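# Push utility cart with paper through door into yellow bay

## Task

Move the utility cart through the self-closing door into the other room and park it in the yellow bay so that all four of its wheels sit inside the taped outline and none touches the tape. The case of copy paper must be in the cart's top tray and must not overhang any edge of that tray. The door must be closed when the job ends. One or both robots may be used, and neither robot may fall over or be left leaning.

## Robot and tools

ROBOTS. There are two identical robots, r1 and r2, each a Hello Robot Stretch 4. Each has one arm: an omni-wheel base, a lift that rides up a mast, and an arm that telescopes forward ending in a wrist (yaw, pitch, roll) and a two-finger gripper. A robot is about 1.6 m tall, and its base edge lies within 0.23 m of its base origin. Each robot reports in its own frames, so only images, lidar_m and wrist_depth_mm reveal where one robot sits relative to the other.

FRAMES. Base frame: origin on the floor below the base centre, x forward, y left, z up, in metres. hand_pose is printed in this frame (a point between open fingertips; it may be slightly wrong). base_odometry is in the odometry frame, which is the base frame as it was when the scene began; it counts wheel rotation only, so slip reads as travel. Heading is in radians, left positive, -3.142 to 3.142.

TOOLS.
move: one action for one or both robots. Arguments r1 and r2 each hold that robot's own object; an unnamed robot gets nothing new. Inside a robot's object: "base" holds one relative offset from where the base last reported itself: translate_m (metres, forward positive, -2 to 2), strafe_m (metres, left positive, -2 to 2), or rotate_rad (radians, counter-clockwise positive, -3.2 to 3.2). translate_m and strafe_m may be combined for a straight diagonal drive; rotate_rad goes alone. "joints" holds absolute targets by name: lift_m 0 to 1.2 m; arm_m 0 to 0.55 m extension; wrist_yaw_rad -1.134 to 4.276 (0 ahead, positive left, 3.14 folded back); wrist_pitch_rad -1.117 to 4.259 (0 level, 1.57 pointing down); wrist_roll_rad -1.117 to 4.259 (positive clockwise seen from behind); gripper_m -0.038 to 0.141 m fingertip gap (reading may be off by up to 0.015). Joint targets outside range are clipped and reported. Optional "pace": "slow", "default", "fast" or "max". Optional "speeds": per-joint top speed for lift_m, arm_m and the wrist joints (not gripper_m). Optional "contact_limits": 0 (gentlest) to 1 (firmest) for arm_m, lift_m, translate_m, strafe_m, rotate_rad, given only next to its own command; default 0.5; a base limit persists until the next action naming "base". Alternatively {"end_of_arm": "enable_torque"} alone revives limp wrist or gripper motors. "cameras" picks images (r1_/r2_ head_camera, head_left_camera, head_right_camera, wrist_camera, or "all"); [] gives none. "blocking" must be false; the call returns in about half a second while motion continues. A new move only replaces the targets it names. Unknown keys make a call invalid; other bad values get it refused, and a refusal or an unordered stop halts the reply's later move, wait and finished_scene calls.
wait: seconds 0 to 10, plus cameras; returns early once a commanded robot comes to rest. wait(0) shows progress in the line "earlier move".
stop: brakes all running motions on both robots; braked joints may keep pressing. It also re-brakes slack wheels.
zoom_image: camera plus region [x0, y0, x1, y1] in pixels from the top-left, at most 504 by 504, on that camera's latest image.
finished_scene: scene (1 or 2) ends the scene for good; the result must hold without the robots.

RESULTS. The "move" line lists each robot sent a motion with "done" or its worst status. base_status and joint_status: "moving", "done", "off_target" (resting away from goal, maybe still pushing), "contact_stop" (held back, now slack), "time_out" (motions are cut after about 14 s), "limit_stop_at_own_body", "limit_stop_at_tilt" (lean over 6 degrees; lift, arm and wheels go slack), "torque_fault" (a wrist or gripper motor went limp). Robots under "as last shown" were not commanded. on_its_own reports uncommanded behaviour ("held at" is the target). lidar_m: 12 distances in metres, 30-degree sectors counter-clockwise from straight ahead (4th left, 7th behind, 10th right); "-" means nothing seen or closer than 0.25 m. wrist_depth_mm: 7x7 grid of depths, 100 to 2000 mm. turned_by_wheels vs turned_by_imu differing by over about 0.1 rad in one move suggests a bump or slip. base_tilt is in degrees (forward, right), with up to 3 degrees bias. motor_effort is percent of maximum with peak in brackets; servo_current is mA.

GRIPPING. Command a gap more than 0.015 below the object's width; about 0.06 below resists tugs. Use -0.02 or less to close around a bar or handle. Neither the reading nor "done" proves a grasp; check servo_current.

AVOID. Never press robots against each other, including gripping the other's fingers; once bases touch, any further drive presses hard. Two robots sharing a load may travel up to 3 cm apart per metre, which can tip one. Don't turn, drive or brake with over 1 kg held and arm_m above 0.2, especially fast. Keep gripper pulls low and gentle. Avoid self-collision: gripper over the base with low lift, tilt-up combined with roll, or yaw plus pitch below about -1.1. A lifted load needs lift_m contact limit 0.3 or more for 2 kg. Avoid drops, slams, hard hits and letting go of moving parts. Robots keep moving while you think.

Each tool is called after "Request:" as name(argument=value, ...) on one line, values as JSON.

## Session

Request:
move(blocking=false)

Scene clock: 0.00 s.
r1.base_odometry: x=+0.000 y=+0.000 heading=+0.000
r1.turned_by_wheels: +0.000
r1.turned_by_imu: +0.000
r1.base_tilt: forward=-1.6 right=+1.3
r1.lidar_m: 1.92 2.25 3.81 1.93 0.97 0.84 0.83 0.93 0.77 0.76 0.93 1.59
r1.base_status: not commanded
r1.joint_positions: lift_m=+0.127 arm_m=+0.000 wrist_yaw_rad=+3.089 wrist_pitch_rad=+0.002 wrist_roll_rad=+0.000 gripper_m=+0.056
r1.joint_status: not commanded
r1.measured_speeds: all 0
r1.motor_effort: lift_m=+20 arm_m=-4 wheel_0=+0 wheel_1=+1 wheel_2=+1
r1.servo_current: wrist_yaw_rad=39 wrist_pitch_rad=46 wrist_roll_rad=65 gripper_m=39
r1.hand_pose: x=-0.1125 y=+0.1024 z=+0.3046 quat_wxyz=(+0.026, -0.001, +0.000, +1.000) (m; r1's base frame)
r1.wrist_depth_mm: 137 138 - - - - - / 113 139 - - - - - / 117 140 224 - - - - / 137 161 - - - - - / - - - - - - - / - - 191 - 187 - - / 842 759 750 788 788 732 768
r2.base_odometry: x=+0.000 y=+0.000 heading=+0.000
r2.turned_by_wheels: +0.000
r2.turned_by_imu: +0.000
r2.base_tilt: forward=-0.6 right=+0.1
r2.lidar_m: 2.02 1.45 1.40 1.49 2.01 2.22 2.34 3.17 1.60 3.62 2.59 2.46
r2.base_status: not commanded
r2.joint_positions: lift_m=+0.295 arm_m=+0.000 wrist_yaw_rad=+3.133 wrist_pitch_rad=+0.002 wrist_roll_rad=+0.000 gripper_m=+0.056
r2.joint_status: not commanded
r2.measured_speeds: all 0
r2.motor_effort: lift_m=+18 arm_m=-4 wheel_0=+0 wheel_1=-1 wheel_2=+0
r2.servo_current: wrist_yaw_rad=46 wrist_pitch_rad=39 wrist_roll_rad=46 gripper_m=59
r2.hand_pose: x=-0.1167 y=+0.0898 z=+0.4727 quat_wxyz=(+0.004, -0.001, +0.000, +1.000) (m; r2's base frame)
r2.wrist_depth_mm: - 140 - - - - - / - 126 150 - - - - / - 130 185 - - - - / 144 143 272 - - - - / 229 - - - - - - / 226 1576 196 1576 190 1618 1464 / 226 1060 1138 - - 1025 1060
pictures: r1_head_camera, r1_head_left_camera, r1_head_right_camera, r1_wrist_camera, r2_head_camera, r2_head_left_camera, r2_head_right_camera, r2_wrist_camera
Images, in order (width x height): r1_head_camera 420x560, r1_head_left_camera 420x672, r1_head_right_camera 420x672, r1_wrist_camera 616x392, r2_head_camera 420x560, r2_head_left_camera 420x672, r2_head_right_camera 420x672, r2_wrist_camera 616x392.

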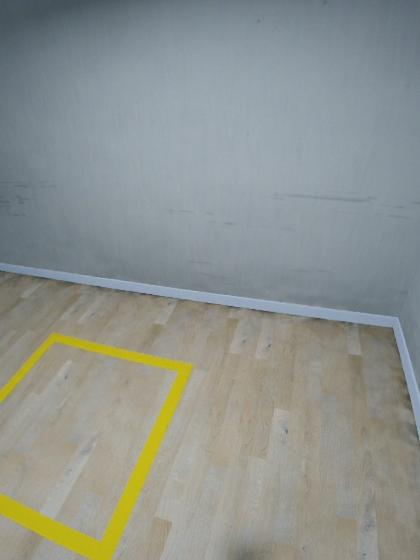

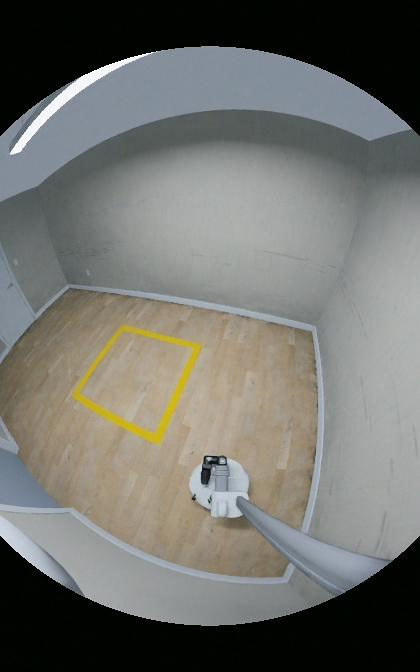

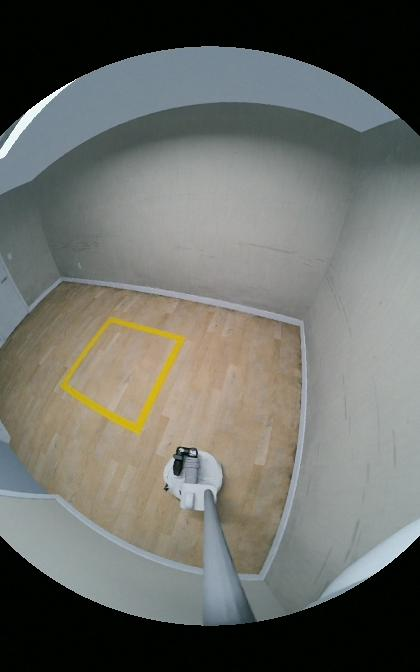

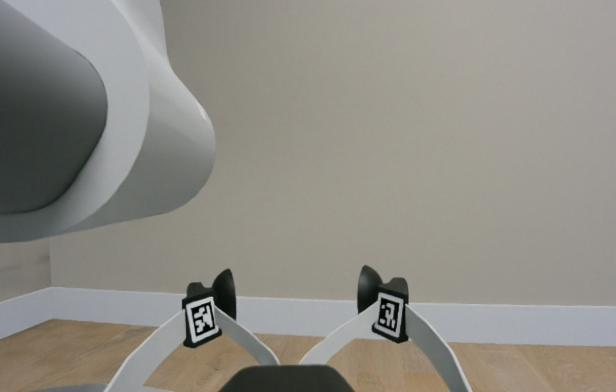

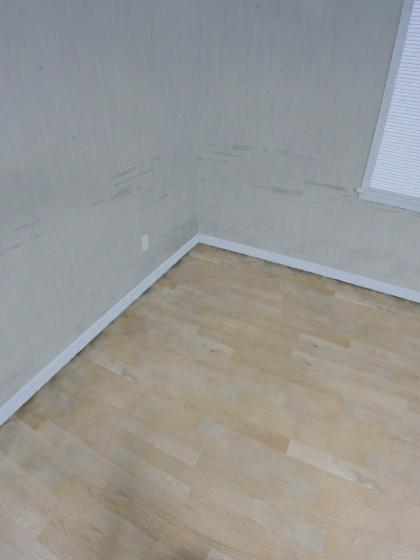

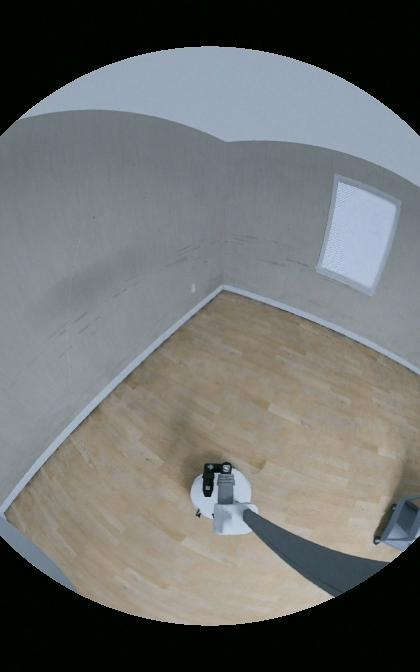

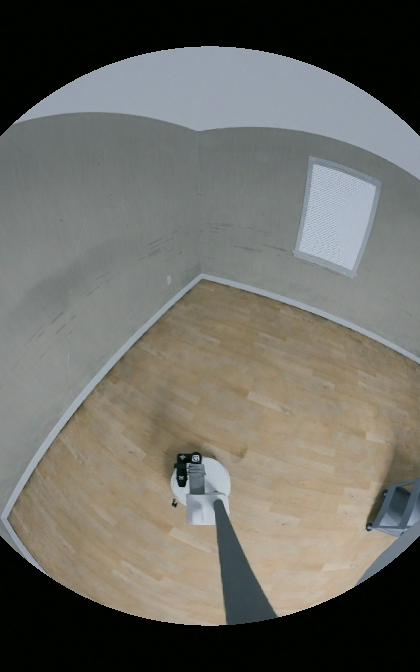

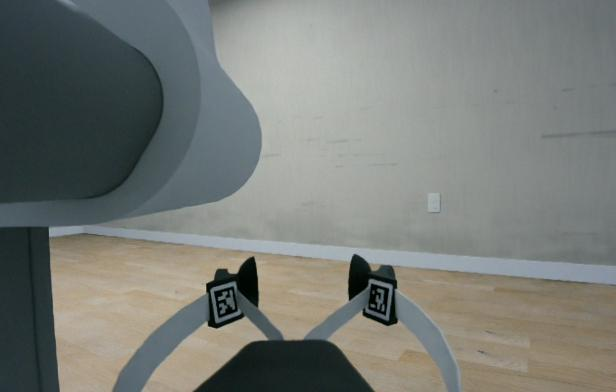

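Request:
move(blocking=false, r1={"base":{"rotate_rad":1.2}}, r2={"base":{"rotate_rad":-1.3}}, cameras=[])

Request:
wait(seconds=3, cameras=[])

Request:
wait(seconds=1)

Scene clock: 3.90 s.
move: r1 moving; r2 moving
r1.base_odometry: x=+0.000 y=+0.000 heading=+0.252
r1.turned_by_wheels: +0.252
r1.turned_by_imu: +0.252
r1.base_tilt: forward=-1.6 right=+1.2
r1.lidar_m: 1.98 2.71 3.66 1.25 0.89 0.80 0.87 0.80 0.77 0.82 1.11 1.92
r1.base_status: rotate_rad moving
r1.joint_positions: lift_m=+0.127 arm_m=+0.000 wrist_yaw_rad=+3.089 wrist_pitch_rad=+0.002 wrist_roll_rad=+0.000 gripper_m=+0.056
r1.joint_status: not commanded
r1.measured_speeds: translate_m=-0.001 strafe_m=-0.001 rotate_rad=+0.980 lift_m=+0.000 arm_m=+0.000 wrist_yaw_rad=+0.000 wrist_pitch_rad=+0.000 wrist_roll_rad=+0.000
r1.motor_effort: lift_m=+20(20) arm_m=-4(4) wheel_0=-8(9) wheel_1=-6(9) wheel_2=-7(7)
r1.servo_current: wrist_yaw_rad=59(59) wrist_pitch_rad=39(46) wrist_roll_rad=46(59) gripper_m=39(39)
r1.hand_pose: x=-0.1125 y=+0.1024 z=+0.3046 quat_wxyz=(+0.026, -0.001, +0.000, +1.000) (m; r1's base frame)
r1.wrist_depth_mm: 136 138 - - - - - / 113 139 - - - - - / 114 140 226 - - - - / 137 160 - - - - - / - - - - - - - / - 1060 190 - 187 - - / 778 750 750 798 750 699 732
r2.base_odometry: x=+0.000 y=+0.000 heading=-0.252
r2.turned_by_wheels: -0.252
r2.turned_by_imu: -0.244
r2.base_tilt: forward=-0.7 right=+0.1
r2.lidar_m: 2.52 1.62 1.40 1.40 1.67 2.23 2.24 2.64 1.59 1.63 2.93 2.49
r2.base_status: rotate_rad moving
r2.joint_positions: lift_m=+0.295 arm_m=+0.000 wrist_yaw_rad=+3.133 wrist_pitch_rad=+0.002 wrist_roll_rad=+0.000 gripper_m=+0.056
r2.joint_status: not commanded
r2.measured_speeds: translate_m=+0.000 strafe_m=+0.000 rotate_rad=-0.974 lift_m=+0.000 arm_m=+0.000 wrist_yaw_rad=+0.000 wrist_pitch_rad=+0.000 wrist_roll_rad=+0.000
r2.motor_effort: lift_m=+18(18) arm_m=-4(4) wheel_0=+8(9) wheel_1=+8(10) wheel_2=+9(11)
r2.servo_current: wrist_yaw_rad=33(52) wrist_pitch_rad=39(46) wrist_roll_rad=52(52) gripper_m=39(59)
r2.hand_pose: x=-0.1167 y=+0.0898 z=+0.4727 quat_wxyz=(+0.004, -0.001, +0.000, +1.000) (m; r2's base frame)
r2.wrist_depth_mm: - 141 - - - - - / - 127 150 - - - - / - 130 184 - - - - / 144 143 272 - - - - / 229 - - - - - - / 227 1576 196 1576 190 1661 1464 / 226 1060 1138 - - 1060 1060
pictures: none
No camera images: "cameras" was empty.

Scene clock: 5.23 s.
earlier move: r1 done; r2 moving
r1.base_odometry: x=+0.000 y=+0.000 heading=+1.200
r1.turned_by_wheels: +0.948
r1.turned_by_imu: +0.953
r1.base_tilt: forward=-1.6 right=+1.3
r1.lidar_m: 3.90 1.54 0.93 0.82 0.85 0.82 0.77 0.75 1.00 1.89 1.97 2.45
r1.base_status: done
r1.joint_positions: lift_m=+0.127 arm_m=+0.000 wrist_yaw_rad=+3.089 wrist_pitch_rad=+0.002 wrist_roll_rad=+0.000 gripper_m=+0.056
r1.joint_status: not commanded
r1.measured_speeds: all 0
r1.motor_effort: lift_m=+20(20) arm_m=-4(4) wheel_0=-2(10) wheel_1=-2(9) wheel_2=+0(8)
r1.servo_current: wrist_yaw_rad=65(65) wrist_pitch_rad=39(52) wrist_roll_rad=59(65) gripper_m=39(46)
r1.hand_pose: x=-0.1125 y=+0.1024 z=+0.3046 quat_wxyz=(+0.026, -0.001, +0.000, +1.000) (m; r1's base frame)
r1.wrist_depth_mm: 136 139 - - - - - / 113 139 - - - - - / 117 139 229 - - - - / 137 162 - - - - - / - - - - - - - / - - 191 - 188 - - / 788 163 750 798 778 778 778
r2.base_odometry: x=+0.000 y=+0.000 heading=-1.299
r2.turned_by_wheels: -1.047
r2.turned_by_imu: -1.020
r2.base_tilt: forward=-0.7 right=+0.1
r2.lidar_m: 2.90 2.47 2.51 1.63 1.42 1.41 1.68 2.22 2.23 2.66 1.63 1.65
r2.base_status: rotate_rad moving
r2.joint_positions: lift_m=+0.295 arm_m=+0.000 wrist_yaw_rad=+3.133 wrist_pitch_rad=+0.002 wrist_roll_rad=+0.000 gripper_m=+0.056
r2.joint_status: not commanded
r2.measured_speeds: all 0
r2.motor_effort: lift_m=+18(18) arm_m=-4(4) wheel_0=+2(11) wheel_1=+4(11) wheel_2=+5(11)
r2.servo_current: wrist_yaw_rad=46(59) wrist_pitch_rad=33(46) wrist_roll_rad=46(52) gripper_m=46(59)
r2.hand_pose: x=-0.1167 y=+0.0898 z=+0.4727 quat_wxyz=(+0.004, -0.001, +0.000, +1.000) (m; r2's base frame)
r2.wrist_depth_mm: - 140 - - - - - / - 126 151 - - - - / - 129 184 - - - - / 144 144 265 - - - - / 230 - - - - - - / 227 1576 195 1576 190 - - / 226 1042 1138 - - 1025 1025
wait: 1.33 of 3 s (r1 has come to rest)
pictures: none
No camera images: "cameras" was empty.

Scene clock: 5.30 s.
earlier move: r2 done
r1.base_odometry: x=+0.000 y=+0.000 heading=+1.200
r1.turned_by_wheels: +0.000
r1.turned_by_imu: +0.000
r1.base_tilt: forward=-1.6 right=+1.3
r1.lidar_m: 3.91 1.52 0.93 0.82 0.86 0.86 0.77 0.79 1.02 1.92 1.96 2.45
r1.base_status: done
r1.joint_positions: lift_m=+0.127 arm_m=+0.000 wrist_yaw_rad=+3.089 wrist_pitch_rad=+0.002 wrist_roll_rad=+0.000 gripper_m=+0.056
r1.joint_status: not commanded
r1.measured_speeds: all 0
r1.motor_effort: lift_m=+20(20) arm_m=-4(4) wheel_0=-2(10) wheel_1=-1(9) wheel_2=+0(8)
r1.servo_current: wrist_yaw_rad=52(65) wrist_pitch_rad=46(52) wrist_roll_rad=59(65) gripper_m=39(46)
r1.hand_pose: x=-0.1125 y=+0.1024 z=+0.3046 quat_wxyz=(+0.026, -0.001, +0.000, +1.000) (m; r1's base frame)
r1.wrist_depth_mm: 136 138 - - - - - / 113 139 - - - - - / 118 140 229 - - - - / 137 162 - - - - - / - - - - - - - / - - 191 - 187 - - / 788 163 750 788 778 768 768
r2.base_odometry: x=+0.000 y=+0.000 heading=-1.299
r2.turned_by_wheels: +0.000
r2.turned_by_imu: +0.000
r2.base_tilt: forward=-0.6 right=+0.0
r2.lidar_m: 2.89 2.49 2.51 1.63 1.42 1.42 1.67 2.21 2.24 2.65 1.62 1.64
r2.base_status: done
r2.joint_positions: lift_m=+0.295 arm_m=+0.000 wrist_yaw_rad=+3.133 wrist_pitch_rad=+0.002 wrist_roll_rad=+0.000 gripper_m=+0.056
r2.joint_status: not commanded
r2.measured_speeds: all 0
r2.motor_effort: lift_m=+18(18) arm_m=-4(4) wheel_0=+5(11) wheel_1=+3(11) wheel_2=+5(11)
r2.servo_current: wrist_yaw_rad=39(59) wrist_pitch_rad=46(46) wrist_roll_rad=39(52) gripper_m=46(59)
r2.hand_pose: x=-0.1167 y=+0.0898 z=+0.4727 quat_wxyz=(+0.004, -0.001, +0.000, +1.000) (m; r2's base frame)
r2.wrist_depth_mm: - 140 - - - - - / - 126 151 - - - - / - 129 185 - - - - / 144 143 264 - - - - / 229 - - - - - - / 227 1576 196 1576 190 - - / 226 1078 1138 - - 1042 1008
wait: 0.07 of 1 s (r2 has come to rest)
pictures: r1_head_camera, r1_head_left_camera, r1_head_right_camera, r1_wrist_camera, r2_head_camera, r2_head_left_camera, r2_head_right_camera, r2_wrist_camera
Images, in order (width x height): r1_head_camera 420x560, r1_head_left_camera 420x672, r1_head_right_camera 420x672, r1_wrist_camera 616x392, r2_head_camera 420x560, r2_head_left_camera 420x672, r2_head_right_camera 420x672, r2_wrist_camera 616x392.

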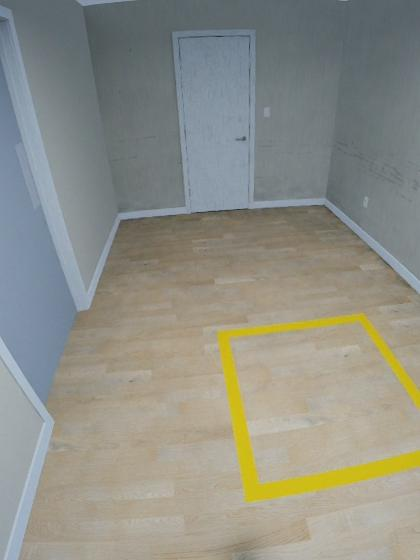

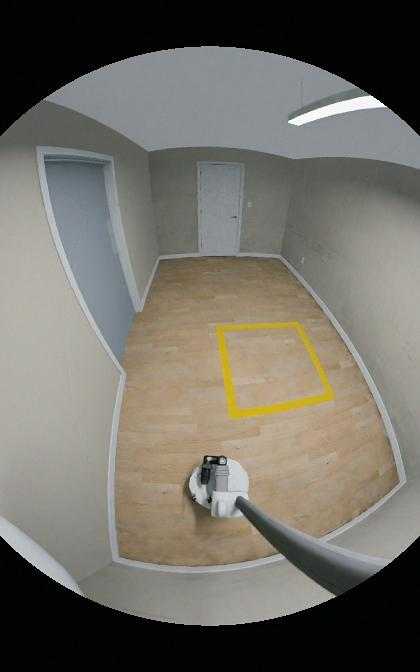

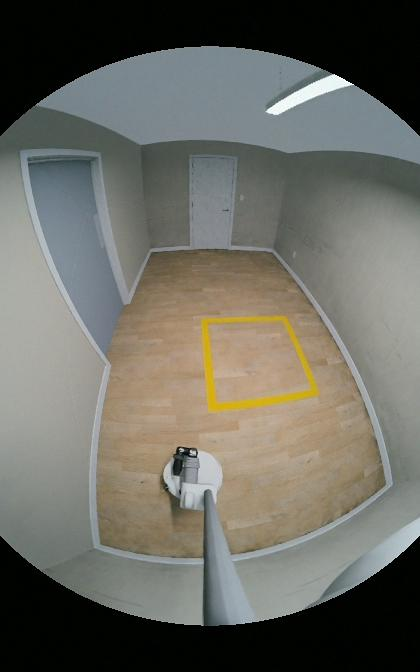

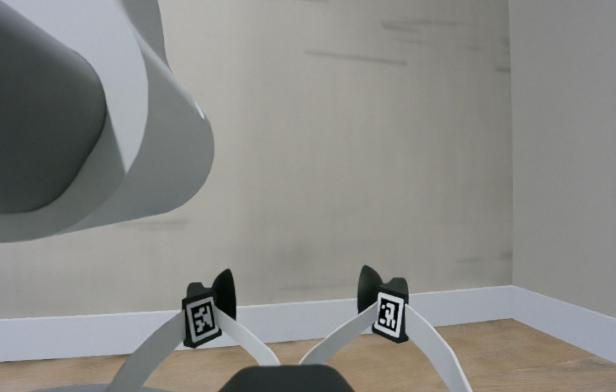

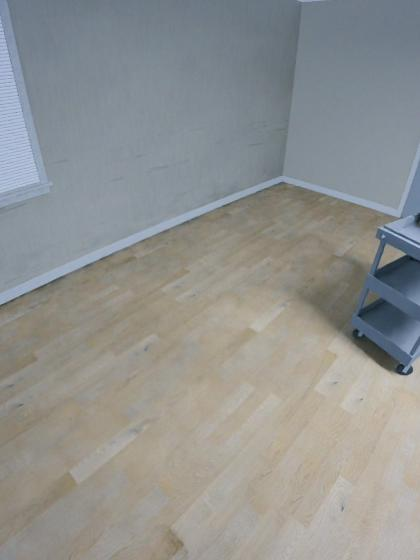

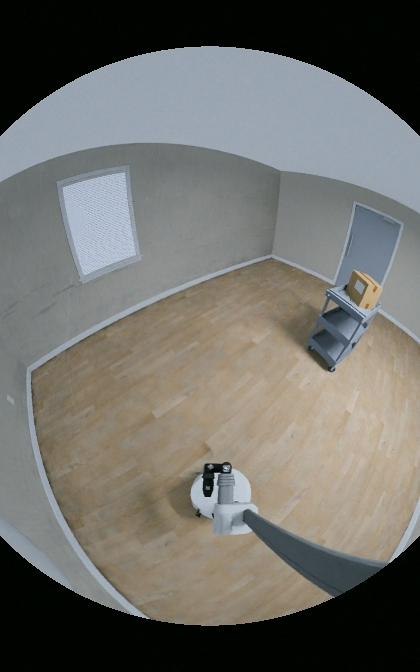

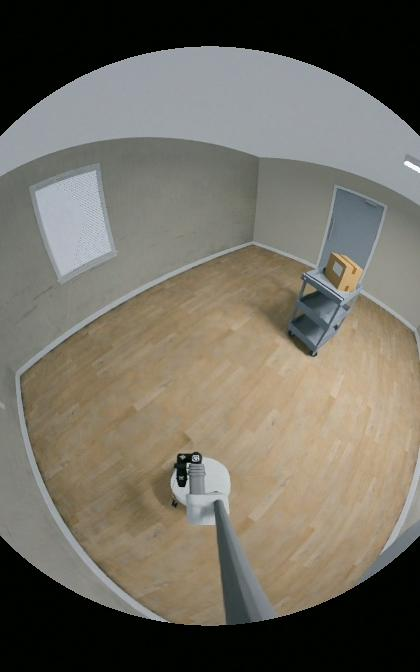

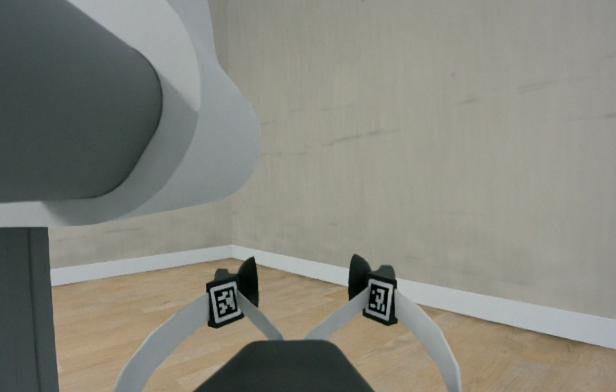

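Request:
move(blocking=false, r1={"base":{"rotate_rad":0.5}}, r2={"base":{"rotate_rad":-0.6}}, cameras=[])

Request:
wait(seconds=3, cameras=[])

Request:
wait(seconds=1, cameras=["r1_head_camera","r1_head_left_camera","r2_head_camera","r2_head_left_camera"])

Request:
zoom_image(camera="r2_head_camera", region=[60, 0, 420, 300])

Request:
zoom_image(camera="r1_head_left_camera", region=[0, 100, 300, 400])

Scene clock: 12.17 s.
move: r1 moving; r2 moving
r1.base_odometry: x=+0.000 y=+0.000 heading=+1.452
r1.turned_by_wheels: +0.252
r1.turned_by_imu: +0.253
r1.base_tilt: forward=-1.6 right=+1.3
r1.lidar_m: 2.28 1.09 0.85 0.84 0.91 0.79 0.77 0.87 1.34 1.92 2.08 3.15
r1.base_status: rotate_rad moving
r1.joint_positions: lift_m=+0.127 arm_m=+0.000 wrist_yaw_rad=+3.089 wrist_pitch_rad=+0.002 wrist_roll_rad=+0.000 gripper_m=+0.056
r1.joint_status: not commanded
r1.measured_speeds: translate_m=-0.001 strafe_m=-0.001 rotate_rad=+0.981 lift_m=+0.000 arm_m=+0.000 wrist_yaw_rad=+0.000 wrist_pitch_rad=+0.000 wrist_roll_rad=+0.000
r1.motor_effort: lift_m=+20(20) arm_m=-4(4) wheel_0=-7(9) wheel_1=-9(9) wheel_2=-7(7)
r1.servo_current: wrist_yaw_rad=46(52) wrist_pitch_rad=46(46) wrist_roll_rad=59(65) gripper_m=39(46)
r1.hand_pose: x=-0.1125 y=+0.1024 z=+0.3046 quat_wxyz=(+0.026, -0.001, +0.000, +1.000) (m; r1's base frame)
r1.wrist_depth_mm: 136 138 - - - - - / 114 139 - - - - - / 117 139 229 - - - - / 137 162 - - - - - / - - - - - - - / - - 190 - 187 - - / 788 707 750 143 759 778 809
r2.base_odometry: x=+0.000 y=+0.000 heading=-1.551
r2.turned_by_wheels: -0.252
r2.turned_by_imu: -0.245
r2.base_tilt: forward=-0.6 right=+0.1
r2.lidar_m: 3.50 2.58 2.50 1.98 1.47 1.40 1.51 2.06 2.22 2.34 3.26 1.62
r2.base_status: rotate_rad moving
r2.joint_positions: lift_m=+0.295 arm_m=+0.000 wrist_yaw_rad=+3.133 wrist_pitch_rad=+0.002 wrist_roll_rad=+0.000 gripper_m=+0.056
r2.joint_status: not commanded
r2.measured_speeds: translate_m=+0.001 strafe_m=+0.000 rotate_rad=-0.968 lift_m=+0.000 arm_m=+0.000 wrist_yaw_rad=+0.000 wrist_pitch_rad=+0.000 wrist_roll_rad=+0.000
r2.motor_effort: lift_m=+18(18) arm_m=-4(4) wheel_0=+10(13) wheel_1=+9(10) wheel_2=+10(11)
r2.servo_current: wrist_yaw_rad=46(59) wrist_pitch_rad=39(46) wrist_roll_rad=52(59) gripper_m=46(52)
r2.hand_pose: x=-0.1167 y=+0.0898 z=+0.4727 quat_wxyz=(+0.004, -0.001, +0.000, +1.000) (m; r2's base frame)
r2.wrist_depth_mm: - 141 - - - - - / - 126 141 - - - - / - 129 185 - - - - / 144 144 259 - - - - / 229 - - - - - - / 228 1618 196 1336 190 - - / 226 1060 1160 - - 1042 1060
pictures: none
No camera images: "cameras" was empty.

Scene clock: 12.97 s.
earlier move: r1 done; r2 moving
r1.base_odometry: x=+0.000 y=+0.000 heading=+1.699
r1.turned_by_wheels: +0.247
r1.turned_by_imu: +0.249
r1.base_tilt: forward=-1.6 right=+1.3
r1.lidar_m: 1.59 0.95 0.83 0.86 0.86 0.77 0.77 0.99 1.93 1.97 2.45 3.92
r1.base_status: done
r1.joint_positions: lift_m=+0.127 arm_m=+0.000 wrist_yaw_rad=+3.089 wrist_pitch_rad=+0.002 wrist_roll_rad=+0.000 gripper_m=+0.056
r1.joint_status: not commanded
r1.measured_speeds: all 0
r1.motor_effort: lift_m=+20(20) arm_m=-4(4) wheel_0=-3(9) wheel_1=-1(9) wheel_2=-1(7)
r1.servo_current: wrist_yaw_rad=39(65) wrist_pitch_rad=39(52) wrist_roll_rad=46(65) gripper_m=33(46)
r1.hand_pose: x=-0.1125 y=+0.1024 z=+0.3046 quat_wxyz=(+0.026, -0.001, +0.000, +1.000) (m; r1's base frame)
r1.wrist_depth_mm: 136 138 - - - - - / 113 139 - - - - - / 117 140 229 - - - - / 137 161 - - - - - / - - - - - - - / 1078 - 190 - 188 - - / 854 750 759 153 750 699 -
r2.base_odometry: x=+0.000 y=+0.000 heading=-1.898
r2.turned_by_wheels: -0.347
r2.turned_by_imu: -0.338
r2.base_tilt: forward=-0.7 right=+0.1
r2.lidar_m: 1.59 3.03 2.50 2.50 1.67 1.42 1.42 1.61 2.24 2.23 2.51 1.78
r2.base_status: rotate_rad moving
r2.joint_positions: lift_m=+0.295 arm_m=+0.000 wrist_yaw_rad=+3.133 wrist_pitch_rad=+0.002 wrist_roll_rad=+0.000 gripper_m=+0.056
r2.joint_status: not commanded
r2.measured_speeds: all 0
r2.motor_effort: lift_m=+18(18) arm_m=-4(4) wheel_0=+4(13) wheel_1=+2(10) wheel_2=+3(11)
r2.servo_current: wrist_yaw_rad=52(59) wrist_pitch_rad=46(46) wrist_roll_rad=46(59) gripper_m=52(52)
r2.hand_pose: x=-0.1167 y=+0.0898 z=+0.4727 quat_wxyz=(+0.004, -0.001, +0.000, +1.000) (m; r2's base frame)
r2.wrist_depth_mm: - 141 - - - - - / - 126 142 - - - - / - 129 185 - - - - / 144 143 206 - - - - / 219 - - - - - - / 227 1430 192 171 190 - - / 226 1060 1160 - - 1025 1060
wait: 0.80 of 3 s (r1 has come to rest)
pictures: none
No camera images: "cameras" was empty.

Scene clock: 13.07 s.
earlier move: r2 done
r1.base_odometry: x=+0.000 y=+0.000 heading=+1.699
r1.turned_by_wheels: +0.000
r1.turned_by_imu: +0.000
r1.base_tilt: forward=-1.6 right=+1.3
r1.lidar_m: 1.62 0.95 0.85 0.86 0.85 0.77 0.80 0.99 1.94 1.97 2.44 3.91
r1.base_status: done
r1.joint_positions: lift_m=+0.127 arm_m=+0.000 wrist_yaw_rad=+3.089 wrist_pitch_rad=+0.002 wrist_roll_rad=+0.000 gripper_m=+0.056
r1.joint_status: not commanded
r1.measured_speeds: all 0
r1.motor_effort: lift_m=+20(20) arm_m=-4(4) wheel_0=-2(9) wheel_1=-1(9) wheel_2=-1(7)
r1.servo_current: wrist_yaw_rad=52(65) wrist_pitch_rad=46(52) wrist_roll_rad=52(65) gripper_m=46(46)
r1.hand_pose: x=-0.1125 y=+0.1024 z=+0.3046 quat_wxyz=(+0.026, -0.001, +0.000, +1.000) (m; r1's base frame)
r1.wrist_depth_mm: 136 139 - - - - - / 113 139 - - - - - / 118 139 229 - - - - / 137 162 - - - - - / - - - - - - - / 1078 - 190 - 187 - - / 854 741 750 153 741 691 -
r2.base_odometry: x=+0.000 y=+0.000 heading=-1.898
r2.turned_by_wheels: +0.000
r2.turned_by_imu: +0.000
r2.base_tilt: forward=-0.7 right=+0.0
r2.lidar_m: 1.57 3.02 2.49 2.49 1.72 1.40 1.41 1.61 2.23 2.23 2.51 1.80
r2.base_status: done
r2.joint_positions: lift_m=+0.295 arm_m=+0.000 wrist_yaw_rad=+3.133 wrist_pitch_rad=+0.002 wrist_roll_rad=+0.000 gripper_m=+0.056
r2.joint_status: not commanded
r2.measured_speeds: all 0
r2.motor_effort: lift_m=+18(18) arm_m=-4(4) wheel_0=+4(13) wheel_1=+2(10) wheel_2=+5(11)
r2.servo_current: wrist_yaw_rad=52(59) wrist_pitch_rad=39(46) wrist_roll_rad=46(59) gripper_m=46(52)
r2.hand_pose: x=-0.1167 y=+0.0898 z=+0.4727 quat_wxyz=(+0.004, -0.001, +0.000, +1.000) (m; r2's base frame)
r2.wrist_depth_mm: - 141 - - - - - / - 127 141 - - - - / - 129 185 - - - - / 144 143 207 - - - - / 220 - - - - - - / 228 1464 193 170 190 - - / 225 1060 1138 - - 1025 1060
wait: 0.10 of 1 s (r2 has come to rest)
pictures: r1_head_camera, r1_head_left_camera, r2_head_camera, r2_head_left_camera
Images, in order (width x height): r1_head_camera 420x560, r1_head_left_camera 420x672, r2_head_camera 420x560, r2_head_left_camera 420x672.

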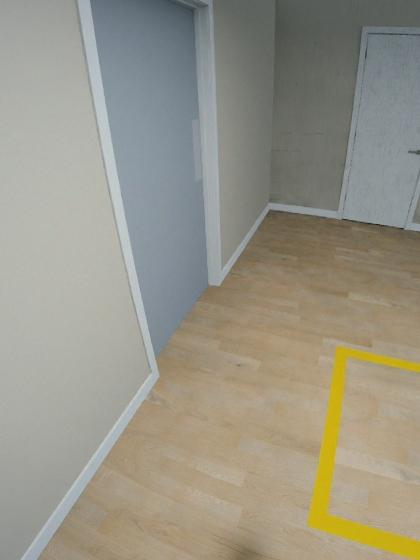

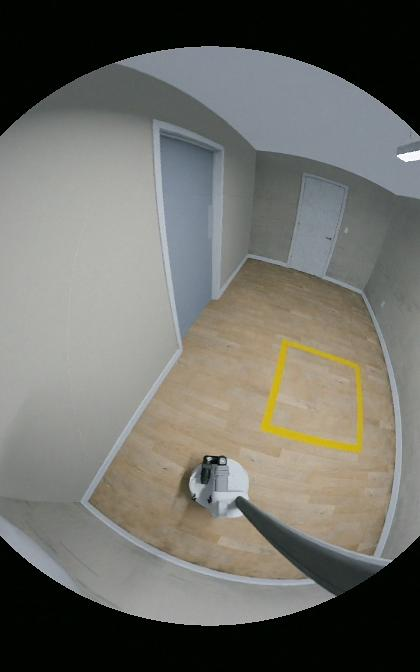

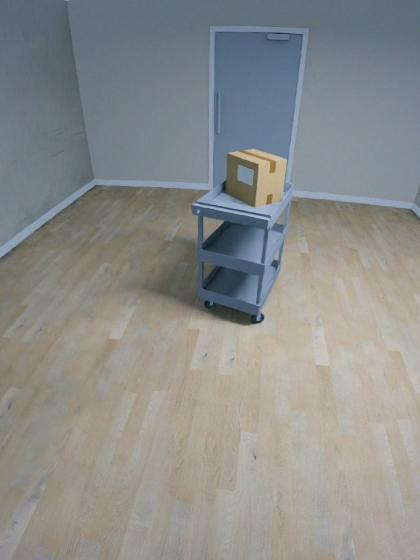

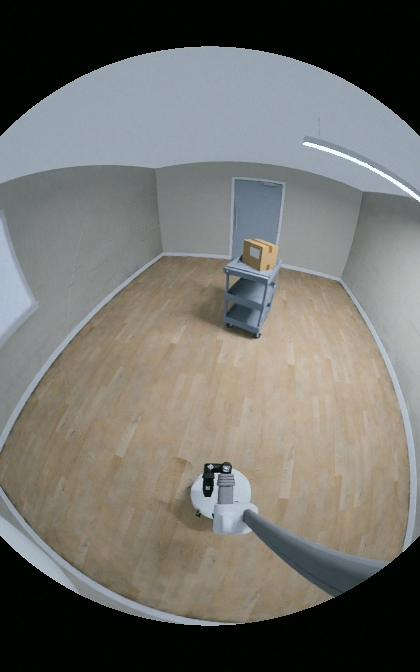

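Scaled by 1.400 from the camera's 420x560 image, which has a finer 1200x1600 frame.

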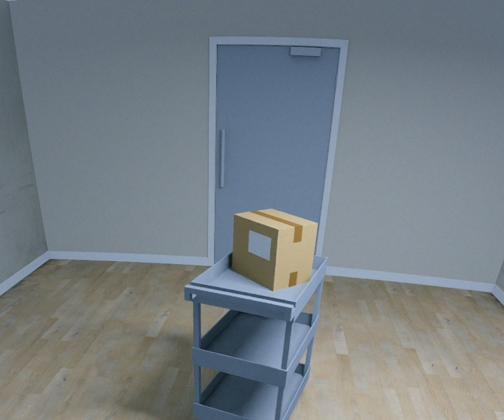

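Scaled by 1.680 from the camera's 420x672 image, which has a finer 600x960 frame.

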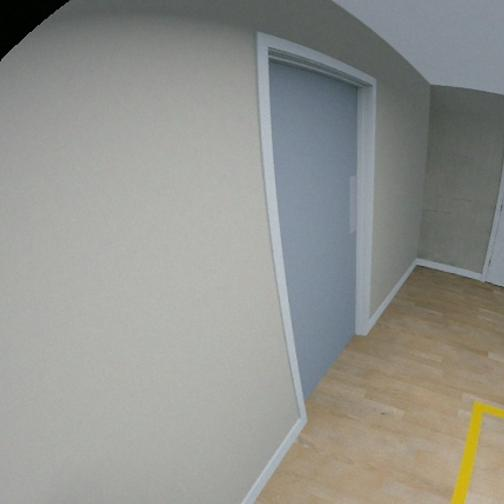

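Request:
move(blocking=false, r1={"base":{"rotate_rad":-0.39},"joints":{"lift_m":0.7}}, r2={"base":{"translate_m":0.7,"strafe_m":0.9},"joints":{"lift_m":0.8}}, cameras=[])

Request:
wait(seconds=3, cameras=[])

Request:
move(blocking=false, r1={"base":{"translate_m":1.3}}, cameras=[])

Request:
wait(seconds=6, cameras=[])

Request:
move(blocking=false, r2={"base":{"rotate_rad":-0.6}}, cameras=[])

Request:
wait(seconds=4, cameras=["r1_head_left_camera","r1_head_camera","r2_head_camera","r2_head_left_camera"])

Scene clock: 58.13 s.
move: r1 moving; r2 moving
r1.base_odometry: x=+0.000 y=+0.000 heading=+1.454
r1.turned_by_wheels: -0.245
r1.turned_by_imu: -0.246
r1.base_tilt: forward=-1.6 right=+1.3
r1.lidar_m: 2.24 1.08 0.87 0.83 0.93 0.80 0.77 0.82 1.30 1.92 2.10 3.21
r1.base_status: rotate_rad moving
r1.joint_positions: lift_m=+0.164 arm_m=+0.000 wrist_yaw_rad=+3.089 wrist_pitch_rad=+0.002 wrist_roll_rad=+0.000 gripper_m=+0.056
r1.joint_status: lift_m moving
r1.measured_speeds: translate_m=+0.000 strafe_m=+0.000 rotate_rad=-0.816 lift_m=+0.146 arm_m=+0.000 wrist_yaw_rad=+0.000 wrist_pitch_rad=+0.000 wrist_roll_rad=+0.000
r1.motor_effort: lift_m=+25(27) arm_m=-4(4) wheel_0=+3(8) wheel_1=+7(7) wheel_2=+4(7)
r1.servo_current: wrist_yaw_rad=33(52) wrist_pitch_rad=39(52) wrist_roll_rad=46(59) gripper_m=39(52)
r1.hand_pose: x=-0.1125 y=+0.1024 z=+0.3421 quat_wxyz=(+0.026, -0.001, +0.000, +1.000) (m; r1's base frame)
r1.wrist_depth_mm: 136 138 - - - - - / 113 140 - - - - - / 118 139 228 - - - - / 137 162 - - - - - / - - - - - - - / - - 191 - 187 - - / 854 768 778 142 809 768 831
r2.base_odometry: x=+0.017 y=-0.026 heading=-1.898
r2.turned_by_wheels: +0.000
r2.turned_by_imu: +0.000
r2.base_tilt: forward=-0.7 right=+0.1
r2.lidar_m: 1.62 2.97 2.49 2.45 1.73 1.43 1.41 1.59 2.26 2.25 2.56 1.63
r2.base_status: translate_m moving; strafe_m moving
r2.joint_positions: lift_m=+0.333 arm_m=+0.000 wrist_yaw_rad=+3.133 wrist_pitch_rad=+0.002 wrist_roll_rad=+0.000 gripper_m=+0.056
r2.joint_status: lift_m moving
r2.measured_speeds: translate_m=+0.074 strafe_m=+0.097 rotate_rad=+0.003 lift_m=+0.146 arm_m=+0.000 wrist_yaw_rad=+0.000 wrist_pitch_rad=+0.000 wrist_roll_rad=+0.000
r2.motor_effort: lift_m=+21(24) arm_m=-4(4) wheel_0=-9(9) wheel_1=+10(11) wheel_2=-9(10)
r2.servo_current: wrist_yaw_rad=39(52) wrist_pitch_rad=33(46) wrist_roll_rad=39(52) gripper_m=52(52)
r2.hand_pose: x=-0.1167 y=+0.0898 z=+0.5104 quat_wxyz=(+0.004, -0.001, +0.000, +1.000) (m; r2's base frame)
r2.wrist_depth_mm: - 140 - - - - - / - 123 146 - - - - / - 128 188 - - - - / 144 143 210 - - - - / 218 - - - - - - / 218 1537 192 170 190 - - / 223 1138 1229 - - 1098 1138
pictures: none
No camera images: "cameras" was empty.

Scene clock: 60.83 s.
earlier move: r1 done; r2 moving
r1.base_odometry: x=+0.000 y=+0.000 heading=+1.310
r1.turned_by_wheels: -0.145
r1.turned_by_imu: -0.146
r1.base_tilt: forward=-1.6 right=+1.3
r1.lidar_m: 3.62 1.27 0.88 0.83 0.87 0.80 0.76 0.83 1.11 1.91 2.00 2.69
r1.base_status: done
r1.joint_positions: lift_m=+0.699 arm_m=+0.000 wrist_yaw_rad=+3.089 wrist_pitch_rad=+0.002 wrist_roll_rad=+0.000 gripper_m=+0.056
r1.joint_status: all done
r1.measured_speeds: all 0
r1.motor_effort: lift_m=+25(29) arm_m=-4(4) wheel_0=+2(8) wheel_1=+1(7) wheel_2=+1(7)
r1.servo_current: wrist_yaw_rad=33(65) wrist_pitch_rad=46(52) wrist_roll_rad=46(78) gripper_m=39(52)
r1.hand_pose: x=-0.1125 y=+0.1024 z=+0.8771 quat_wxyz=(+0.026, -0.001, +0.000, +1.000) (m; r1's base frame)
r1.wrist_depth_mm: 136 138 - - - - - / 113 139 - - - - - / 117 140 228 - - - - / 137 162 - - - - - / - - - - - - - / - - 190 - 187 - - / - 141 - 137 - - -
r2.base_odometry: x=+0.430 y=-0.653 heading=-1.898
r2.turned_by_wheels: +0.000
r2.turned_by_imu: +0.002
r2.base_tilt: forward=-0.7 right=+0.0
r2.lidar_m: 4.01 2.19 1.77 1.77 2.07 1.77 1.75 1.99 2.92 2.94 3.32 1.42
r2.base_status: translate_m moving; strafe_m moving
r2.joint_positions: lift_m=+0.800 arm_m=+0.000 wrist_yaw_rad=+3.133 wrist_pitch_rad=+0.002 wrist_roll_rad=+0.000 gripper_m=+0.056
r2.joint_status: all done
r2.measured_speeds: translate_m=+0.183 strafe_m=+0.237 rotate_rad=-0.001 lift_m=+0.000 arm_m=+0.000 wrist_yaw_rad=+0.000 wrist_pitch_rad=+0.000 wrist_roll_rad=+0.000
r2.motor_effort: lift_m=+21(27) arm_m=-4(4) wheel_0=-3(10) wheel_1=+8(13) wheel_2=-9(11)
r2.servo_current: wrist_yaw_rad=52(59) wrist_pitch_rad=39(46) wrist_roll_rad=46(65) gripper_m=39(59)
r2.hand_pose: x=-0.1167 y=+0.0898 z=+0.9775 quat_wxyz=(+0.004, -0.001, +0.000, +1.000) (m; r2's base frame)
r2.wrist_depth_mm: - 140 - - - - - / - 123 146 - - - - / - 128 187 - - - - / 144 144 250 - - - - / 227 - - - - - - / 217 - 195 - 188 - - / 222 - - - - - -
wait: 2.70 of 3 s (r1 has come to rest)
pictures: none
No camera images: "cameras" was empty.

Scene clock: 61.33 s.
earlier move: r2 moving
move: r1 moving
r1.base_odometry: x=+0.008 y=+0.030 heading=+1.310
r1.turned_by_wheels: +0.000
r1.turned_by_imu: +0.000
r1.base_tilt: forward=-1.6 right=+1.3
r1.lidar_m: 3.61 1.24 0.88 0.84 0.89 0.85 0.80 0.84 1.16 1.92 2.01 2.72
r1.base_status: translate_m moving
r1.joint_positions: lift_m=+0.699 arm_m=+0.000 wrist_yaw_rad=+3.089 wrist_pitch_rad=+0.002 wrist_roll_rad=+0.000 gripper_m=+0.056
r1.joint_status: not commanded
r1.measured_speeds: translate_m=+0.123 strafe_m=+0.000 rotate_rad=-0.001 lift_m=+0.000 arm_m=+0.000 wrist_yaw_rad=+0.000 wrist_pitch_rad=+0.000 wrist_roll_rad=+0.000
r1.motor_effort: lift_m=+25(25) arm_m=-4(4) wheel_0=+6(7) wheel_1=+5(7) wheel_2=-8(9)
r1.servo_current: wrist_yaw_rad=39(65) wrist_pitch_rad=46(52) wrist_roll_rad=46(59) gripper_m=46(46)
r1.hand_pose: x=-0.1125 y=+0.1024 z=+0.8771 quat_wxyz=(+0.026, -0.001, +0.000, +1.000) (m; r1's base frame)
r1.wrist_depth_mm: 136 138 - - - - - / 112 138 - - - - - / 116 140 220 - - - - / 137 158 - - - - - / - - - - - - - / - - 190 - 187 - - / - 141 - 136 - - -
r2.base_odometry: x=+0.513 y=-0.779 heading=-1.899
r2.turned_by_wheels: +0.000
r2.turned_by_imu: +0.000
r2.base_tilt: forward=-0.7 right=+0.0
r2.lidar_m: 3.72 2.00 1.67 1.65 1.91 1.82 1.83 2.08 3.07 3.06 1.46 1.40
r2.base_status: translate_m moving; strafe_m moving
r2.joint_positions: lift_m=+0.800 arm_m=+0.000 wrist_yaw_rad=+3.133 wrist_pitch_rad=+0.002 wrist_roll_rad=+0.000 gripper_m=+0.056
r2.joint_status: not commanded
r2.measured_speeds: translate_m=+0.186 strafe_m=+0.237 rotate_rad=-0.005 lift_m=+0.000 arm_m=+0.000 wrist_yaw_rad=+0.000 wrist_pitch_rad=+0.000 wrist_roll_rad=+0.000
r2.motor_effort: lift_m=+21(21) arm_m=-4(4) wheel_0=-9(9) wheel_1=+6(9) wheel_2=-8(10)
r2.servo_current: wrist_yaw_rad=46(52) wrist_pitch_rad=39(46) wrist_roll_rad=46(52) gripper_m=52(52)
r2.hand_pose: x=-0.1167 y=+0.0898 z=+0.9775 quat_wxyz=(+0.004, -0.001, +0.000, +1.000) (m; r2's base frame)
r2.wrist_depth_mm: - 140 - - - - - / - 123 145 - - - - / - 128 187 - - - - / 144 143 291 - - - - / 226 - - - - - - / 218 - 196 171 188 - - / 223 - - - - - -
pictures: none
No camera images: "cameras" was empty.

Scene clock: 62.90 s.
earlier move: r1 moving; r2 done
r1.base_odometry: x=+0.114 y=+0.426 heading=+1.310
r1.turned_by_wheels: +0.000
r1.turned_by_imu: +0.000
r1.base_tilt: forward=-1.6 right=+1.3
r1.lidar_m: 3.47 1.38 0.88 0.84 0.88 1.19 1.20 1.25 1.76 1.89 1.99 2.67
r1.base_status: translate_m moving
r1.joint_positions: lift_m=+0.700 arm_m=+0.000 wrist_yaw_rad=+3.089 wrist_pitch_rad=+0.002 wrist_roll_rad=+0.000 gripper_m=+0.056
r1.joint_status: not commanded
r1.measured_speeds: translate_m=+0.299 strafe_m=+0.000 rotate_rad=+0.004 lift_m=+0.000 arm_m=+0.000 wrist_yaw_rad=+0.000 wrist_pitch_rad=+0.000 wrist_roll_rad=+0.000
r1.motor_effort: lift_m=+25(25) arm_m=-4(4) wheel_0=+5(9) wheel_1=+4(8) wheel_2=-5(10)
r1.servo_current: wrist_yaw_rad=52(72) wrist_pitch_rad=33(52) wrist_roll_rad=46(65) gripper_m=39(52)
r1.hand_pose: x=-0.1125 y=+0.1024 z=+0.8771 quat_wxyz=(+0.026, -0.001, +0.000, +1.000) (m; r1's base frame)
r1.wrist_depth_mm: 136 138 - - - - - / 110 139 - - - - - / 117 139 211 - - - - / 137 146 251 - - - - / - - - - - - - / - - 190 - 187 - - / - 141 - 137 - - -
r2.base_odometry: x=+0.627 y=-0.952 heading=-1.898
r2.turned_by_wheels: +0.000
r2.turned_by_imu: +0.001
r2.base_tilt: forward=-0.7 right=+0.1
r2.lidar_m: 3.32 1.79 1.46 1.47 1.70 1.91 1.90 2.17 3.26 3.24 1.44 1.38
r2.base_status: done
r2.joint_positions: lift_m=+0.800 arm_m=+0.000 wrist_yaw_rad=+3.133 wrist_pitch_rad=+0.002 wrist_roll_rad=+0.000 gripper_m=+0.056
r2.joint_status: not commanded
r2.measured_speeds: all 0
r2.motor_effort: lift_m=+21(21) arm_m=-4(4) wheel_0=-3(9) wheel_1=+2(9) wheel_2=-6(10)
r2.servo_current: wrist_yaw_rad=46(59) wrist_pitch_rad=39(46) wrist_roll_rad=46(59) gripper_m=52(52)
r2.hand_pose: x=-0.1167 y=+0.0898 z=+0.9775 quat_wxyz=(+0.004, -0.001, +0.000, +1.000) (m; r2's base frame)
r2.wrist_depth_mm: - 140 - - - - - / - 126 151 - - - - / - 129 185 - - - - / 144 144 265 - - - - / 229 - - - - - - / 229 - 196 - 189 - - / 225 - - - - - -
wait: 1.57 of 6 s (r2 has come to rest)
pictures: none
No camera images: "cameras" was empty.

Scene clock: 63.40 s.
earlier move: r1 moving
move: r2 moving
r1.base_odometry: x=+0.152 y=+0.571 heading=+1.310
r1.turned_by_wheels: +0.000
r1.turned_by_imu: +0.000
r1.base_tilt: forward=-1.6 right=+1.3
r1.lidar_m: 3.31 1.40 0.89 0.83 0.89 1.22 1.35 1.42 1.95 1.92 2.01 2.68
r1.base_status: translate_m moving
r1.joint_positions: lift_m=+0.700 arm_m=+0.000 wrist_yaw_rad=+3.089 wrist_pitch_rad=+0.002 wrist_roll_rad=+0.000 gripper_m=+0.056
r1.joint_status: not commanded
r1.measured_speeds: translate_m=+0.299 strafe_m=-0.001 rotate_rad=+0.006 lift_m=+0.000 arm_m=+0.000 wrist_yaw_rad=+0.000 wrist_pitch_rad=+0.000 wrist_roll_rad=+0.000
r1.motor_effort: lift_m=+25(25) arm_m=-4(4) wheel_0=+6(6) wheel_1=+4(6) wheel_2=-4(6)
r1.servo_current: wrist_yaw_rad=46(59) wrist_pitch_rad=33(46) wrist_roll_rad=59(59) gripper_m=39(46)
r1.hand_pose: x=-0.1125 y=+0.1024 z=+0.8771 quat_wxyz=(+0.026, -0.001, +0.000, +1.000) (m; r1's base frame)
r1.wrist_depth_mm: 136 138 - - - - - / 110 138 - - - - - / 118 139 212 - - - - / 137 152 252 - - - - / - - - - - - - / - - 190 - 187 - - / - 140 - 137 - - -
r2.base_odometry: x=+0.627 y=-0.952 heading=-2.149
r2.turned_by_wheels: -0.251
r2.turned_by_imu: -0.244
r2.base_tilt: forward=-0.6 right=+0.1
r2.lidar_m: 3.91 2.25 1.59 1.47 1.50 2.01 1.90 1.96 2.62 3.24 3.36 1.38
r2.base_status: rotate_rad moving
r2.joint_positions: lift_m=+0.800 arm_m=+0.000 wrist_yaw_rad=+3.133 wrist_pitch_rad=+0.002 wrist_roll_rad=+0.000 gripper_m=+0.056
r2.joint_status: not commanded
r2.measured_speeds: translate_m=+0.001 strafe_m=-0.001 rotate_rad=-0.974 lift_m=+0.000 arm_m=+0.000 wrist_yaw_rad=+0.000 wrist_pitch_rad=+0.000 wrist_roll_rad=+0.000
r2.motor_effort: lift_m=+21(21) arm_m=-4(4) wheel_0=+9(9) wheel_1=+10(10) wheel_2=+9(11)
r2.servo_current: wrist_yaw_rad=46(52) wrist_pitch_rad=39(39) wrist_roll_rad=46(52) gripper_m=46(52)
r2.hand_pose: x=-0.1167 y=+0.0898 z=+0.9775 quat_wxyz=(+0.004, -0.001, +0.000, +1.000) (m; r2's base frame)
r2.wrist_depth_mm: - 141 - - - - - / - 126 150 - - - - / - 129 184 - - - - / 144 143 272 - - - - / 229 - - - - - - / 228 - 196 - 191 - - / 225 - - - - - 1983
pictures: none
No camera images: "cameras" was empty.

Scene clock: 64.30 s.
earlier move: r1 moving; r2 done
r1.base_odometry: x=+0.222 y=+0.832 heading=+1.310
r1.turned_by_wheels: +0.000
r1.turned_by_imu: +0.000
r1.base_tilt: forward=-1.6 right=+1.3
r1.lidar_m: 3.04 1.38 1.00 0.86 0.91 1.23 1.62 1.70 2.03 1.92 1.99 2.71
r1.base_status: translate_m moving
r1.joint_positions: lift_m=+0.700 arm_m=+0.000 wrist_yaw_rad=+3.089 wrist_pitch_rad=+0.002 wrist_roll_rad=+0.000 gripper_m=+0.056
r1.joint_status: not commanded
r1.measured_speeds: translate_m=+0.300 strafe_m=+0.000 rotate_rad=+0.002 lift_m=+0.000 arm_m=+0.000 wrist_yaw_rad=+0.000 wrist_pitch_rad=+0.000 wrist_roll_rad=+0.000
r1.motor_effort: lift_m=+24(25) arm_m=-4(4) wheel_0=+7(7) wheel_1=+3(7) wheel_2=-5(6)
r1.servo_current: wrist_yaw_rad=52(65) wrist_pitch_rad=39(52) wrist_roll_rad=59(65) gripper_m=39(46)
r1.hand_pose: x=-0.1125 y=+0.1024 z=+0.8771 quat_wxyz=(+0.026, -0.001, +0.000, +1.000) (m; r1's base frame)
r1.wrist_depth_mm: 136 138 - - - - - / 111 138 - - - - - / 115 139 217 - - - - / 137 152 253 - - - - / - - - - - - - / - - 190 - 187 - - / - 140 - 137 - - -
r2.base_odometry: x=+0.627 y=-0.952 heading=-2.498
r2.turned_by_wheels: -0.348
r2.turned_by_imu: -0.339
r2.base_tilt: forward=-0.6 right=+0.1
r2.lidar_m: 1.38 3.87 1.88 1.49 1.45 1.64 1.91 1.91 2.09 3.17 3.24 1.47
r2.base_status: done
r2.joint_positions: lift_m=+0.800 arm_m=+0.000 wrist_yaw_rad=+3.133 wrist_pitch_rad=+0.002 wrist_roll_rad=+0.000 gripper_m=+0.056
r2.joint_status: not commanded
r2.measured_speeds: all 0
r2.motor_effort: lift_m=+21(21) arm_m=-4(4) wheel_0=+4(9) wheel_1=+3(10) wheel_2=+2(11)
r2.servo_current: wrist_yaw_rad=20(59) wrist_pitch_rad=39(46) wrist_roll_rad=46(59) gripper_m=52(59)
r2.hand_pose: x=-0.1167 y=+0.0898 z=+0.9775 quat_wxyz=(+0.004, -0.001, +0.000, +1.000) (m; r2's base frame)
r2.wrist_depth_mm: - 141 - - - - - / - 126 151 - - - - / - 129 185 - - - - / 144 143 260 - - - - / 220 - - - - - - / 220 - 191 - 191 - - / 224 122 - - - - -
wait: 0.90 of 4 s (r2 has come to rest)
pictures: r1_head_camera, r1_head_left_camera, r2_head_camera, r2_head_left_camera
Images, in order (width x height): r1_head_camera 420x560, r1_head_left_camera 420x672, r2_head_camera 420x560, r2_head_left_camera 420x672.

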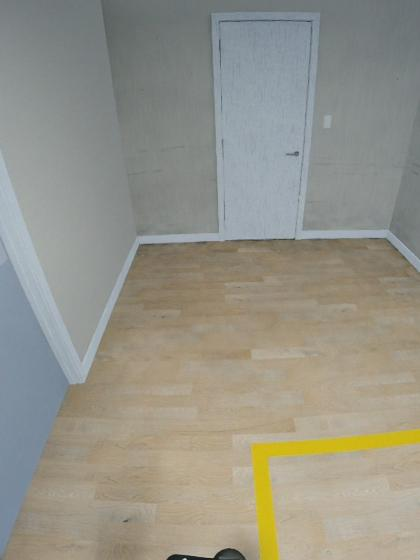

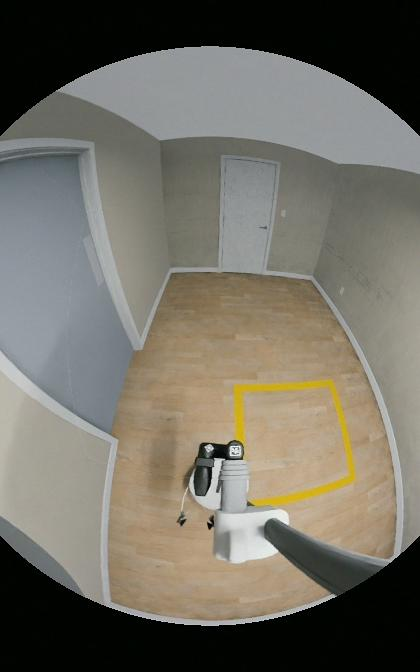

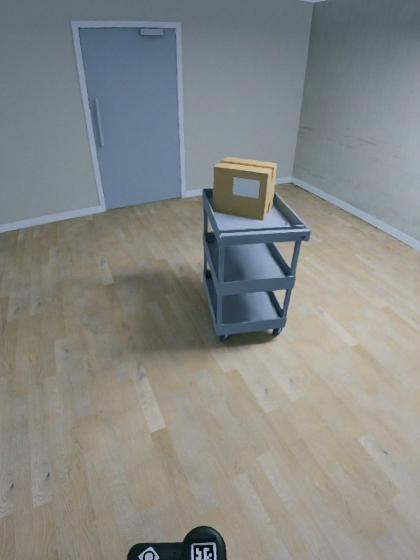

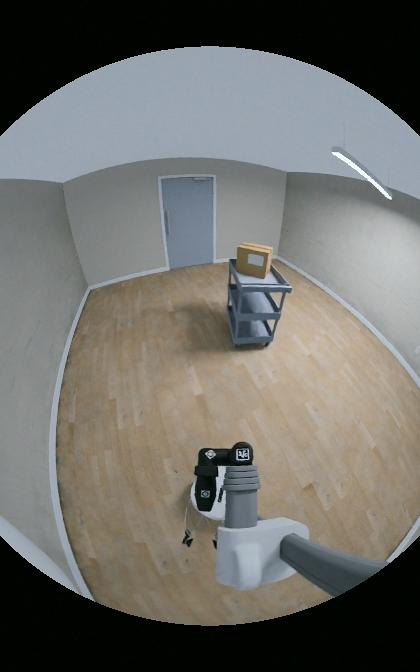

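Request:
zoom_image(camera="r2_head_camera", region=[170, 120, 340, 350])

Request:
wait(seconds=0.5, cameras=["r1_head_left_camera"])

Scaled by 2.191 from the camera's 420x560 image, which has a finer 1200x1600 frame.

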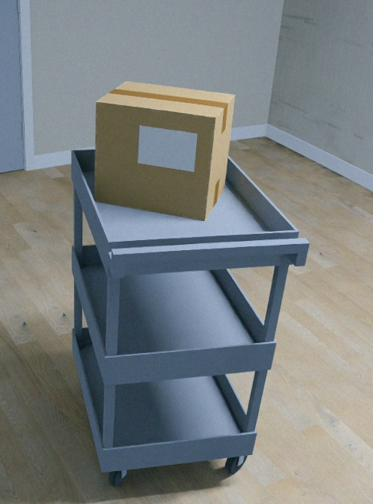

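Scene clock: 67.30 s.
earlier move: r1 done
r1.base_odometry: x=+0.335 y=+1.256 heading=+1.310
r1.turned_by_wheels: +0.000
r1.turned_by_imu: +0.000
r1.base_tilt: forward=-1.6 right=+1.3
r1.lidar_m: 2.62 1.28 1.00 0.90 0.89 1.24 2.05 2.16 2.02 1.89 1.97 2.68
r1.base_status: done
r1.joint_positions: lift_m=+0.700 arm_m=+0.000 wrist_yaw_rad=+3.089 wrist_pitch_rad=+0.002 wrist_roll_rad=+0.000 gripper_m=+0.056
r1.joint_status: not commanded
r1.measured_speeds: all 0
r1.motor_effort: lift_m=+24(25) arm_m=-4(4) wheel_0=+2(7) wheel_1=+0(7) wheel_2=+0(7)
r1.servo_current: wrist_yaw_rad=52(72) wrist_pitch_rad=39(52) wrist_roll_rad=46(72) gripper_m=46(46)
r1.hand_pose: x=-0.1125 y=+0.1024 z=+0.8771 quat_wxyz=(+0.026, -0.001, +0.000, +1.000) (m; r1's base frame)
r1.wrist_depth_mm: 137 139 - - - - - / 113 139 - - - - - / 117 140 273 - - - - / 137 162 - - - - - / - - - - - - - / - - 195 - 188 - - / - 1863 1863 153 - - -
r2.base_odometry: x=+0.627 y=-0.952 heading=-2.498
r2.turned_by_wheels: +0.000
r2.turned_by_imu: +0.000
r2.base_tilt: forward=-0.7 right=+0.1
r2.lidar_m: 1.39 3.83 1.93 1.47 1.45 1.63 1.92 1.90 2.07 3.20 3.25 1.48
r2.base_status: done
r2.joint_positions: lift_m=+0.800 arm_m=+0.000 wrist_yaw_rad=+3.133 wrist_pitch_rad=+0.002 wrist_roll_rad=+0.000 gripper_m=+0.056
r2.joint_status: not commanded
r2.measured_speeds: all 0
r2.motor_effort: lift_m=+21(21) arm_m=-4(4) wheel_0=+3(9) wheel_1=+4(10) wheel_2=+2(11)
r2.servo_current: wrist_yaw_rad=52(59) wrist_pitch_rad=33(46) wrist_roll_rad=52(65) gripper_m=46(59)
r2.hand_pose: x=-0.1167 y=+0.0898 z=+0.9775 quat_wxyz=(+0.004, -0.001, +0.000, +1.000) (m; r2's base frame)
r2.wrist_depth_mm: - 141 - - - - - / - 126 151 - - - - / - 129 185 - - - - / 144 143 260 - - - - / 220 - - - - - - / 220 - 191 - 191 - - / 225 122 - - - - -
wait: 0.00 of 0.5 s (r1 has come to rest)
pictures: r1_head_left_camera
Images, in order (width x height): r1_head_left_camera 420x672.

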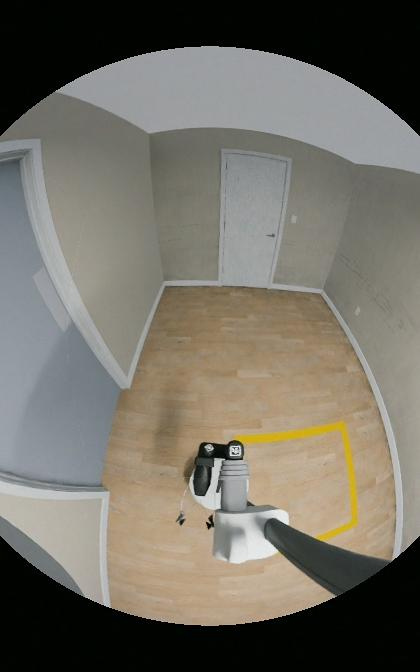

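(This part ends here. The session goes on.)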